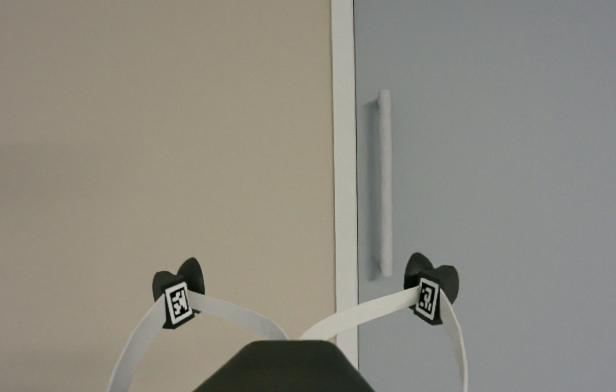

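Request:
{"name": "move", "arguments": {
  "blocking": false,
  "r1": {"base":{"strafe_m":-0.34},"joints":{"gripper_m":0.0,"arm_m":0.0}},
  "r2": {"base":{"strafe_m":-1.95}}
}}

Request:
{"name": "wait", "arguments": {
  "seconds": 2.5
}}

Request:
{"name": "wait", "arguments": {
  "seconds": 7
}}

Request:
{"name": "move", "arguments": {
  "blocking": false,
  "r1": {"base":{"translate_m":0.55},"pace":"slow","contact_limits":{"translate_m":0.7}},
  "r2": {"base":{"rotate_rad":1.57}}
}}

Request:
{"name": "wait", "arguments": {
  "seconds": 3
}}

Request:
{"name": "wait", "arguments": {
  "seconds": 4,
  "cameras": ["r1_head_camera","r1_wrist_camera","r1_head_left_camera","r2_head_camera","r2_head_right_camera"]
}}

Scene clock: 137.27 s.
move: r1 moving; r2 moving
r1.base_odometry: x=+0.408 y=+1.307 heading=+2.951
r1.turned_by_wheels: +0.000
r1.turned_by_imu: +0.000
r1.base_tilt: forward=-1.6 right=+1.3
r1.lidar_m: 1.00 0.99 1.40 2.12 2.26 1.91 1.84 1.96 2.65 2.57 1.29 1.04
r1.base_status: strafe_m moving
r1.joint_positions: lift_m=+0.800 arm_m=+0.000 wrist_yaw_rad=+0.003 wrist_pitch_rad=+0.002 wrist_roll_rad=+0.000 gripper_m=+0.037
r1.joint_status: gripper_m moving; the others done
r1.measured_speeds: translate_m=+0.000 strafe_m=-0.141 rotate_rad=+0.002 lift_m=+0.000 arm_m=+0.000 wrist_yaw_rad=+0.000 wrist_pitch_rad=+0.000 wrist_roll_rad=+0.000
r1.motor_effort: lift_m=+25(25) arm_m=-4(4) wheel_0=+8(12) wheel_1=-8(9) wheel_2=+0(1)
r1.servo_current: wrist_yaw_rad=72(72) wrist_pitch_rad=46(46) wrist_roll_rad=46(65) gripper_m=124(124)
r1.hand_pose: x=+0.4595 y=-0.0866 z=+0.9771 quat_wxyz=(+1.000, +0.000, +0.001, +0.001) (m; r1's base frame)
r1.wrist_depth_mm: - 768 - - - - - / - 768 - - - - 778 / - 768 - - - - 778 / - 732 - - - - 778 / - 741 - - - - - / - 741 190 - 186 - - / - 723 - 138 - - -
r2.base_odometry: x=-0.948 y=-3.040 heading=-2.058
r2.turned_by_wheels: +0.000
r2.turned_by_imu: +0.000
r2.base_tilt: forward=-0.7 right=+0.0
r2.lidar_m: 1.27 1.41 1.83 1.78 1.86 2.71 1.32 0.90 1.25 2.96 1.80 1.36
r2.base_status: strafe_m moving
r2.joint_positions: lift_m=+0.850 arm_m=+0.000 wrist_yaw_rad=+0.003 wrist_pitch_rad=+0.008 wrist_roll_rad=+0.000 gripper_m=+0.120
r2.joint_status: not commanded
r2.measured_speeds: translate_m=-0.001 strafe_m=-0.140 rotate_rad=+0.005 lift_m=+0.000 arm_m=+0.000 wrist_yaw_rad=+0.000 wrist_pitch_rad=+0.000 wrist_roll_rad=+0.000
r2.motor_effort: lift_m=+15(15) arm_m=-4(4) wheel_0=+12(12) wheel_1=-11(11) wheel_2=+0(3)
r2.servo_current: wrist_yaw_rad=39(52) wrist_pitch_rad=52(52) wrist_roll_rad=46(65) gripper_m=46(59)
r2.hand_pose: x=+0.4595 y=-0.0867 z=+1.0262 quat_wxyz=(+1.000, +0.000, +0.004, +0.001) (m; r2's base frame)
r2.wrist_depth_mm: - - - - - - - / - - - - - - - / - - - - - - - / - - - - 1078 - - / - - - 1060 1008 - - / - 186 189 1060 186 - - / - - - - - - -
pictures: none

Scene clock: 139.23 s.
earlier move: r1 done; r2 moving
r1.base_odometry: x=+0.465 y=+1.605 heading=+2.950
r1.turned_by_wheels: +0.000
r1.turned_by_imu: -0.002
r1.base_tilt: forward=-1.6 right=+1.3
r1.lidar_m: 1.00 1.06 1.38 2.43 2.54 1.91 1.84 1.99 2.33 2.27 1.29 1.02
r1.base_status: done
r1.joint_positions: lift_m=+0.800 arm_m=+0.000 wrist_yaw_rad=+0.003 wrist_pitch_rad=+0.002 wrist_roll_rad=+0.000 gripper_m=+0.001
r1.joint_status: all done
r1.measured_speeds: all 0
r1.motor_effort: lift_m=+25(25) arm_m=-4(4) wheel_0=+0(12) wheel_1=+0(10) wheel_2=+0(1)
r1.servo_current: wrist_yaw_rad=65(72) wrist_pitch_rad=39(52) wrist_roll_rad=46(72) gripper_m=46(130)
r1.hand_pose: x=+0.4595 y=-0.0866 z=+0.9771 quat_wxyz=(+1.000, +0.000, +0.001, +0.001) (m; r1's base frame)
r1.wrist_depth_mm: - - - - - 723 - / - - - - 768 778 - / - - - - 778 778 - / - - - - 778 768 - / - - - - - 750 - / - - 186 202 175 741 - / - 132 158 145 145 691 -
r2.base_odometry: x=-1.432 y=-2.783 heading=-2.058
r2.turned_by_wheels: +0.000
r2.turned_by_imu: -0.001
r2.base_tilt: forward=-0.7 right=+0.1
r2.lidar_m: 1.28 1.37 1.92 2.32 2.46 3.48 0.74 0.82 2.46 2.43 1.75 1.33
r2.base_status: strafe_m moving
r2.joint_positions: lift_m=+0.850 arm_m=+0.000 wrist_yaw_rad=+0.003 wrist_pitch_rad=+0.008 wrist_roll_rad=+0.000 gripper_m=+0.120
r2.joint_status: not commanded
r2.measured_speeds: translate_m=+0.000 strafe_m=-0.300 rotate_rad=-0.001 lift_m=+0.000 arm_m=+0.000 wrist_yaw_rad=+0.000 wrist_pitch_rad=+0.000 wrist_roll_rad=+0.000
r2.motor_effort: lift_m=+15(15) arm_m=-4(4) wheel_0=+9(13) wheel_1=-6(14) wheel_2=+0(3)
r2.servo_current: wrist_yaw_rad=46(65) wrist_pitch_rad=52(59) wrist_roll_rad=46(65) gripper_m=52(59)
r2.hand_pose: x=+0.4595 y=-0.0867 z=+1.0262 quat_wxyz=(+1.000, +0.000, +0.004, +0.001) (m; r2's base frame)
r2.wrist_depth_mm: - - - - - - - / - - - - - - - / - - - - - - - / - - - - - - - / - - - - - - - / - 185 189 - 186 - - / - - - - - - -
wait: 1.97 of 2.5 s (r1 has come to rest)
pictures: none

Scene clock: 144.60 s.
earlier move: r2 done
r1.base_odometry: x=+0.465 y=+1.605 heading=+2.950
r1.turned_by_wheels: +0.000
r1.turned_by_imu: +0.000
r1.base_tilt: forward=-1.6 right=+1.2
r1.lidar_m: 1.00 1.03 1.40 2.42 2.56 1.91 1.84 1.94 2.33 2.25 1.27 1.02
r1.base_status: done
r1.joint_positions: lift_m=+0.800 arm_m=+0.000 wrist_yaw_rad=+0.003 wrist_pitch_rad=+0.002 wrist_roll_rad=+0.000 gripper_m=+0.001
r1.joint_status: all done
r1.measured_speeds: all 0
r1.motor_effort: lift_m=+24(25) arm_m=-4(4) wheel_0=+0(12) wheel_1=+0(10) wheel_2=+0(1)
r1.servo_current: wrist_yaw_rad=59(72) wrist_pitch_rad=39(52) wrist_roll_rad=52(72) gripper_m=46(130)
r1.hand_pose: x=+0.4595 y=-0.0866 z=+0.9771 quat_wxyz=(+1.000, +0.000, +0.001, +0.001) (m; r1's base frame)
r1.wrist_depth_mm: - - - - - 732 - / - - - - 768 768 - / - - - - 768 768 - / - - - - 768 778 - / - - - - - 741 - / - - 186 203 175 741 - / - 132 158 145 135 691 -
r2.base_odometry: x=-2.638 y=-2.143 heading=-2.058
r2.turned_by_wheels: +0.000
r2.turned_by_imu: -0.001
r2.base_tilt: forward=-0.7 right=+0.1
r2.lidar_m: 1.20 1.32 1.83 3.68 1.31 1.46 - 1.49 1.12 1.05 1.12 1.27
r2.base_status: done
r2.joint_positions: lift_m=+0.850 arm_m=+0.000 wrist_yaw_rad=+0.003 wrist_pitch_rad=+0.008 wrist_roll_rad=+0.000 gripper_m=+0.120
r2.joint_status: not commanded
r2.measured_speeds: all 0
r2.motor_effort: lift_m=+15(15) arm_m=-4(4) wheel_0=+1(13) wheel_1=-2(14) wheel_2=+0(3)
r2.servo_current: wrist_yaw_rad=52(65) wrist_pitch_rad=52(59) wrist_roll_rad=39(65) gripper_m=52(59)
r2.hand_pose: x=+0.4595 y=-0.0867 z=+1.0262 quat_wxyz=(+1.000, +0.000, +0.004, +0.001) (m; r2's base frame)
r2.wrist_depth_mm: - - - - - - - / - - - - - - - / - - - - - - - / - - - - - - - / - - - - - - - / - 186 190 - 185 - - / - - - - - - -
wait: 5.37 of 7 s (r2 has come to rest)
pictures: none

Scene clock: 145.10 s.
move: r1 moving; r2 moving
r1.base_odometry: x=+0.453 y=+1.607 heading=+2.951
r1.turned_by_wheels: +0.000
r1.turned_by_imu: +0.000
r1.base_tilt: forward=-1.6 right=+1.2
r1.lidar_m: 0.97 1.03 1.37 2.42 2.54 1.94 1.86 2.00 2.36 2.28 1.30 0.99
r1.base_status: translate_m moving
r1.joint_positions: lift_m=+0.800 arm_m=+0.000 wrist_yaw_rad=+0.003 wrist_pitch_rad=+0.002 wrist_roll_rad=+0.000 gripper_m=+0.001
r1.joint_status: not commanded
r1.measured_speeds: translate_m=+0.048 strafe_m=+0.000 rotate_rad=+0.000 lift_m=+0.000 arm_m=+0.000 wrist_yaw_rad=+0.000 wrist_pitch_rad=+0.000 wrist_roll_rad=+0.000
r1.motor_effort: lift_m=+25(25) arm_m=-4(4) wheel_0=+6(7) wheel_1=+3(6) wheel_2=-4(6)
r1.servo_current: wrist_yaw_rad=52(65) wrist_pitch_rad=46(46) wrist_roll_rad=46(59) gripper_m=46(52)
r1.contact_limits: translate_m 0.7
r1.hand_pose: x=+0.4595 y=-0.0866 z=+0.9771 quat_wxyz=(+1.000, +0.000, +0.001, +0.001) (m; r1's base frame)
r1.wrist_depth_mm: - - - - - 732 - / - - - - 768 768 - / - - - - 768 768 - / - - - - 768 768 - / - - - - - 732 - / - - 186 204 175 732 - / - 132 158 145 135 683 -
r2.base_odometry: x=-2.638 y=-2.143 heading=-1.807
r2.turned_by_wheels: +0.251
r2.turned_by_imu: +0.244
r2.base_tilt: forward=-0.7 right=+0.0
r2.lidar_m: 1.22 1.45 2.61 1.55 1.28 4.59 2.09 1.24 1.06 1.08 1.27 1.23
r2.base_status: rotate_rad moving
r2.joint_positions: lift_m=+0.850 arm_m=+0.000 wrist_yaw_rad=+0.003 wrist_pitch_rad=+0.008 wrist_roll_rad=+0.000 gripper_m=+0.120
r2.joint_status: not commanded
r2.measured_speeds: translate_m=+0.001 strafe_m=+0.000 rotate_rad=+0.972 lift_m=+0.000 arm_m=+0.000 wrist_yaw_rad=+0.000 wrist_pitch_rad=+0.000 wrist_roll_rad=+0.000
r2.motor_effort: lift_m=+15(15) arm_m=-4(4) wheel_0=-8(11) wheel_1=-10(11) wheel_2=-11(11)
r2.servo_current: wrist_yaw_rad=39(52) wrist_pitch_rad=52(52) wrist_roll_rad=39(59) gripper_m=46(52)
r2.hand_pose: x=+0.4595 y=-0.0867 z=+1.0262 quat_wxyz=(+1.000, +0.000, +0.004, +0.001) (m; r2's base frame)
r2.wrist_depth_mm: - - - - - - - / - - - - - - - / - - - - - - - / - - - - - - - / - - - - - - - / - 185 190 - 185 - - / - - - - - - -
pictures: none

Scene clock: 146.67 s.
earlier move: r1 moving; r2 done
r1.base_odometry: x=+0.311 y=+1.635 heading=+2.951
r1.turned_by_wheels: +0.000
r1.turned_by_imu: +0.000
r1.base_tilt: forward=-1.7 right=+1.3
r1.lidar_m: 0.83 0.89 1.16 2.43 2.58 2.06 2.00 2.16 2.37 2.27 1.07 0.87
r1.base_status: translate_m moving
r1.joint_positions: lift_m=+0.800 arm_m=+0.000 wrist_yaw_rad=+0.003 wrist_pitch_rad=+0.002 wrist_roll_rad=+0.000 gripper_m=+0.001
r1.joint_status: not commanded
r1.measured_speeds: translate_m=+0.101 strafe_m=+0.000 rotate_rad=-0.002 lift_m=+0.000 arm_m=+0.000 wrist_yaw_rad=+0.000 wrist_pitch_rad=+0.000 wrist_roll_rad=+0.000
r1.motor_effort: lift_m=+24(25) arm_m=-4(4) wheel_0=+5(8) wheel_1=+4(7) wheel_2=-4(7)
r1.servo_current: wrist_yaw_rad=52(65) wrist_pitch_rad=39(52) wrist_roll_rad=59(65) gripper_m=46(52)
r1.contact_limits: translate_m 0.7
r1.hand_pose: x=+0.4595 y=-0.0866 z=+0.9771 quat_wxyz=(+1.000, +0.000, +0.001, +0.001) (m; r1's base frame)
r1.wrist_depth_mm: - - - - - 621 591 / - - - - - 627 585 / - - - - - 627 585 / - - - - - 621 591 / - - - - - 621 591 / - - 187 202 175 - 591 / - 132 159 145 144 - 564
r2.base_odometry: x=-2.638 y=-2.143 heading=-0.490
r2.turned_by_wheels: +1.317
r2.turned_by_imu: +1.283
r2.base_tilt: forward=-0.6 right=+0.1
r2.lidar_m: 3.68 1.30 1.38 3.72 1.50 1.10 1.04 1.13 1.25 1.20 1.27 1.80
r2.base_status: done
r2.joint_positions: lift_m=+0.850 arm_m=+0.000 wrist_yaw_rad=+0.003 wrist_pitch_rad=+0.008 wrist_roll_rad=+0.000 gripper_m=+0.120
r2.joint_status: not commanded
r2.measured_speeds: all 0
r2.motor_effort: lift_m=+15(15) arm_m=-4(4) wheel_0=-4(11) wheel_1=-4(11) wheel_2=-6(13)
r2.servo_current: wrist_yaw_rad=46(52) wrist_pitch_rad=52(59) wrist_roll_rad=52(65) gripper_m=52(59)
r2.hand_pose: x=+0.4595 y=-0.0867 z=+1.0262 quat_wxyz=(+1.000, +0.000, +0.004, +0.001) (m; r2's base frame)
r2.wrist_depth_mm: - - - - - - - / - - - - - - - / - - - - - - - / - - - - - - - / - - - - - - - / - - 201 - 200 - - / 1255 - - - - - 1921
wait: 1.57 of 3 s (r2 has come to rest)
pictures: none

Scene clock: 150.67 s.
earlier move: r1 moving
r1.base_odometry: x=-0.065 y=+1.708 heading=+2.951
r1.turned_by_wheels: +0.000
r1.turned_by_imu: +0.000
r1.base_tilt: forward=-1.6 right=+1.3
r1.lidar_m: 0.47 0.49 0.67 1.83 2.56 2.48 2.39 2.55 2.34 1.44 0.60 0.49
r1.base_status: translate_m moving
r1.joint_positions: lift_m=+0.800 arm_m=+0.000 wrist_yaw_rad=+0.003 wrist_pitch_rad=+0.002 wrist_roll_rad=+0.000 gripper_m=+0.001
r1.joint_status: not commanded
r1.measured_speeds: translate_m=+0.044 strafe_m=+0.000 rotate_rad=+0.000 lift_m=+0.000 arm_m=+0.000 wrist_yaw_rad=+0.000 wrist_pitch_rad=+0.000 wrist_roll_rad=+0.000
r1.motor_effort: lift_m=+25(25) arm_m=-4(4) wheel_0=+3(8) wheel_1=+3(7) wheel_2=-3(7)
r1.servo_current: wrist_yaw_rad=46(72) wrist_pitch_rad=39(52) wrist_roll_rad=52(72) gripper_m=46(52)
r1.contact_limits: translate_m 0.7
r1.hand_pose: x=+0.4595 y=-0.0866 z=+0.9771 quat_wxyz=(+1.000, +0.000, +0.001, +0.001) (m; r1's base frame)
r1.wrist_depth_mm: 259 257 255 253 252 248 247 / 260 257 256 254 251 250 248 / 259 259 256 255 251 251 249 / 262 259 258 255 253 252 248 / 262 260 257 256 253 252 250 / 262 262 257 206 254 254 250 / 265 262 258 183 156 251 251
r2.base_odometry: x=-2.638 y=-2.143 heading=-0.490
r2.turned_by_wheels: +0.000
r2.turned_by_imu: +0.001
r2.base_tilt: forward=-0.7 right=+0.1
r2.lidar_m: 3.69 1.29 1.40 3.72 1.46 1.07 1.06 1.10 1.25 1.21 1.27 1.83
r2.base_status: done
r2.joint_positions: lift_m=+0.850 arm_m=+0.000 wrist_yaw_rad=+0.003 wrist_pitch_rad=+0.008 wrist_roll_rad=+0.000 gripper_m=+0.120
r2.joint_status: not commanded
r2.measured_speeds: all 0
r2.motor_effort: lift_m=+15(15) arm_m=-4(5) wheel_0=-4(11) wheel_1=-4(11) wheel_2=-6(13)
r2.servo_current: wrist_yaw_rad=46(65) wrist_pitch_rad=46(59) wrist_roll_rad=52(65) gripper_m=52(59)
r2.hand_pose: x=+0.4595 y=-0.0867 z=+1.0262 quat_wxyz=(+1.000, +0.000, +0.004, +0.001) (m; r2's base frame)
r2.wrist_depth_mm: - - - - - - - / - - - - - - - / - - - - - - - / - - - - - - - / - - - - - - - / - - 201 - 200 - - / 1205 - - - - - 1921
wait: 4.00 s; no rest
pictures: r1_head_camera, r1_head_left_camera, r1_wrist_camera, r2_head_camera, r2_head_right_camera
Images, in order (width x height): r1_head_camera 420x560, r1_head_left_camera 420x672, r1_wrist_camera 616x392, r2_head_camera 420x560, r2_head_right_camera 420x672.

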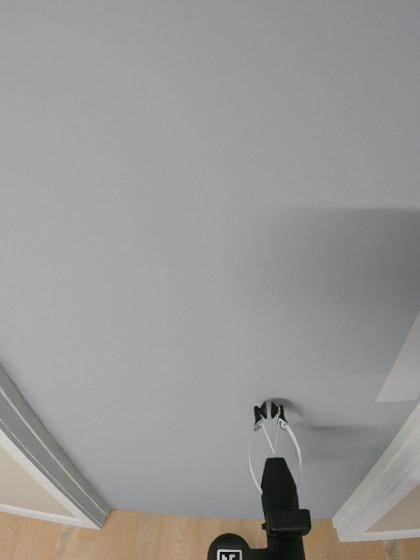

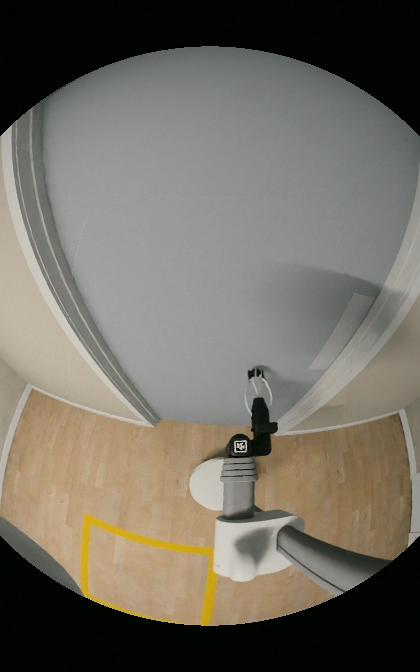

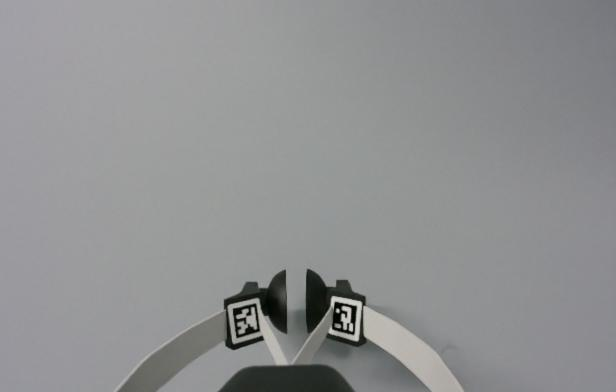

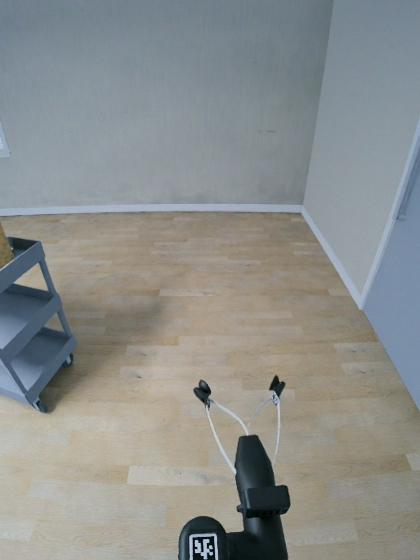

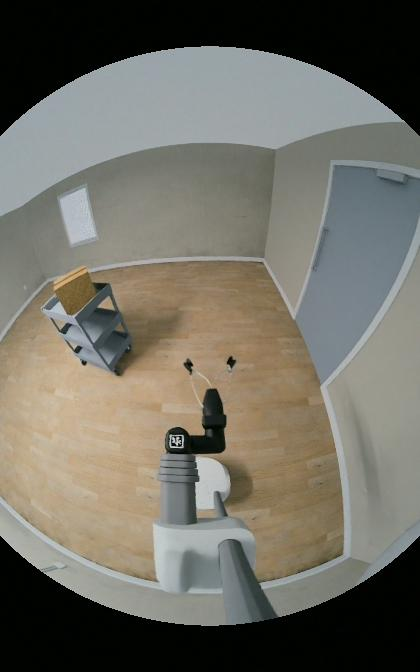

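Request:
{"name": "move", "arguments": {
  "blocking": false,
  "r1": {"base":{"translate_m":0.65},"pace":"slow","contact_limits":{"translate_m":0.8}}
}}

Request:
{"name": "wait", "arguments": {
  "seconds": 4,
  "cameras": ["r1_head_left_camera"]
}}

Request:
{"name": "wait", "arguments": {
  "seconds": 6,
  "cameras": ["r1_head_camera","r1_wrist_camera","r1_head_left_camera","r2_head_right_camera"]
}}

Scene clock: 167.30 s.
earlier move: r1 done
move: r1 moving
r1.base_odometry: x=-0.087 y=+1.712 heading=+2.951
r1.turned_by_wheels: +0.000
r1.turned_by_imu: +0.000
r1.base_tilt: forward=-1.6 right=+1.3
r1.lidar_m: 0.42 0.48 0.67 1.75 2.53 2.50 2.39 2.56 2.35 1.33 0.56 0.45
r1.base_status: translate_m moving
r1.joint_positions: lift_m=+0.800 arm_m=+0.000 wrist_yaw_rad=+0.003 wrist_pitch_rad=+0.002 wrist_roll_rad=+0.000 gripper_m=+0.000
r1.joint_status: not commanded
r1.measured_speeds: translate_m=+0.045 strafe_m=+0.001 rotate_rad=+0.001 lift_m=+0.000 arm_m=-0.001 wrist_yaw_rad=+0.000 wrist_pitch_rad=+0.000 wrist_roll_rad=+0.000
r1.motor_effort: lift_m=+25(25) arm_m=-2(4) wheel_0=+5(7) wheel_1=+4(4) wheel_2=-6(7)
r1.servo_current: wrist_yaw_rad=26(52) wrist_pitch_rad=39(46) wrist_roll_rad=46(59) gripper_m=52(52)
r1.contact_limits: translate_m 0.8
r1.hand_pose: x=+0.4595 y=-0.0866 z=+0.9771 quat_wxyz=(+1.000, +0.000, +0.001, +0.001) (m; r1's base frame)
r1.wrist_depth_mm: 236 235 234 232 230 229 228 / 238 236 235 232 232 230 228 / 238 238 236 235 233 230 229 / 238 237 236 234 233 231 230 / 240 238 237 235 233 232 229 / 239 240 195 204 233 232 229 / 241 240 237 166 156 232 232
r2: as last shown
r2.turned_by_imu: +0.000
r2.base_tilt: forward=-0.7 right=+0.0
r2.lidar_m: 3.67 1.33 1.38 3.70 1.47 1.11 1.05 1.12 1.26 1.19 1.29 1.81
r2.motor_effort: lift_m=+15(15) arm_m=-4(4) wheel_0=-4(4) wheel_1=-4(4) wheel_2=-6(6)
r2.servo_current: wrist_yaw_rad=46(52) wrist_pitch_rad=46(52) wrist_roll_rad=46(52) gripper_m=52(52)
r2.wrist_depth_mm: - - - - - - - / - - - - - - - / - - - - - - - / - - - - - - - / - - - - - - - / - - 200 - 198 - - / 1229 - - - - - 1863
pictures: none

Scene clock: 170.20 s.
earlier move: r1 limit_stop_at_tilt
r1.base_odometry: x=-0.040 y=+1.685 heading=+2.665
r1.turned_by_wheels: -0.286
r1.turned_by_imu: -0.187
r1.base_tilt: forward=-1.6 right=+1.3
r1.lidar_m: 0.52 0.52 0.68 1.19 2.41 2.58 2.35 2.39 2.56 2.34 0.75 0.57
r1.base_status: translate_m limit_stop_at_tilt (by the wheels' count: -0.041 of +0.650)
r1.joint_positions: lift_m=+0.798 arm_m=-0.001 wrist_yaw_rad=-0.001 wrist_pitch_rad=+0.003 wrist_roll_rad=+0.000 gripper_m=+0.000
r1.joint_status: not commanded
r1.measured_speeds: all 0
r1.on_its_own: the wheels are slack since a limit_stop_at_tilt; lift_m is slack since a limit_stop_at_tilt; arm_m is slack since a limit_stop_at_tilt
r1.motor_effort: lift_m=+19(25) arm_m=+2(10) wheel_0=+0(12) wheel_1=+0(10) wheel_2=+0(28)
r1.servo_current: wrist_yaw_rad=46(137) wrist_pitch_rad=39(124) wrist_roll_rad=46(72) gripper_m=46(52)
r1.contact_limits: translate_m 0.8
r1.hand_pose: x=+0.4579 y=-0.0878 z=+0.9758 quat_wxyz=(+1.000, +0.000, +0.001, -0.001) (m; r1's base frame)
r1.wrist_depth_mm: 301 310 322 330 343 355 364 / 301 312 322 332 343 355 366 / 303 310 319 332 345 355 364 / 300 310 322 332 345 357 368 / 304 312 324 332 345 359 366 / 304 312 317 203 345 362 370 / 306 310 324 330 165 359 373
r2.base_odometry: x=-2.638 y=-2.143 heading=-0.490
r2.turned_by_wheels: +0.000
r2.turned_by_imu: +0.000
r2.base_tilt: forward=-0.7 right=+0.0
r2.lidar_m: 3.66 1.28 1.41 3.70 1.49 1.10 1.07 1.14 1.26 1.20 1.27 1.80
r2.base_status: not commanded
r2.joint_positions: lift_m=+0.850 arm_m=+0.000 wrist_yaw_rad=+0.003 wrist_pitch_rad=+0.008 wrist_roll_rad=+0.000 gripper_m=+0.120
r2.joint_status: not commanded
r2.measured_speeds: all 0
r2.motor_effort: lift_m=+15(15) arm_m=-4(4) wheel_0=-4(5) wheel_1=-4(5) wheel_2=-6(6)
r2.servo_current: wrist_yaw_rad=39(59) wrist_pitch_rad=52(59) wrist_roll_rad=52(65) gripper_m=46(59)
r2.hand_pose: x=+0.4595 y=-0.0867 z=+1.0262 quat_wxyz=(+1.000, +0.000, +0.004, +0.001) (m; r2's base frame)
r2.wrist_depth_mm: - - - - - - - / - - - - - - - / - - - - - - - / - - - - - - - / - - - - - - - / - - 202 - 199 - - / 1205 - - - - - 1863
wait: 2.90 of 4 s (r1 has come to rest)
pictures: r1_head_left_camera
Images, in order (width x height): r1_head_left_camera 420x672.

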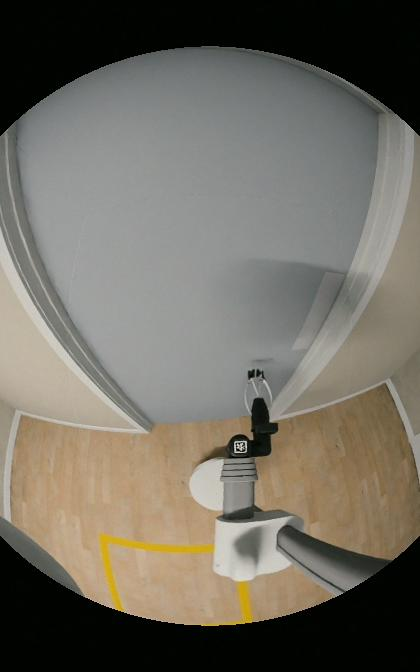

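not run: a stop that you did not command came earlier in this reply.


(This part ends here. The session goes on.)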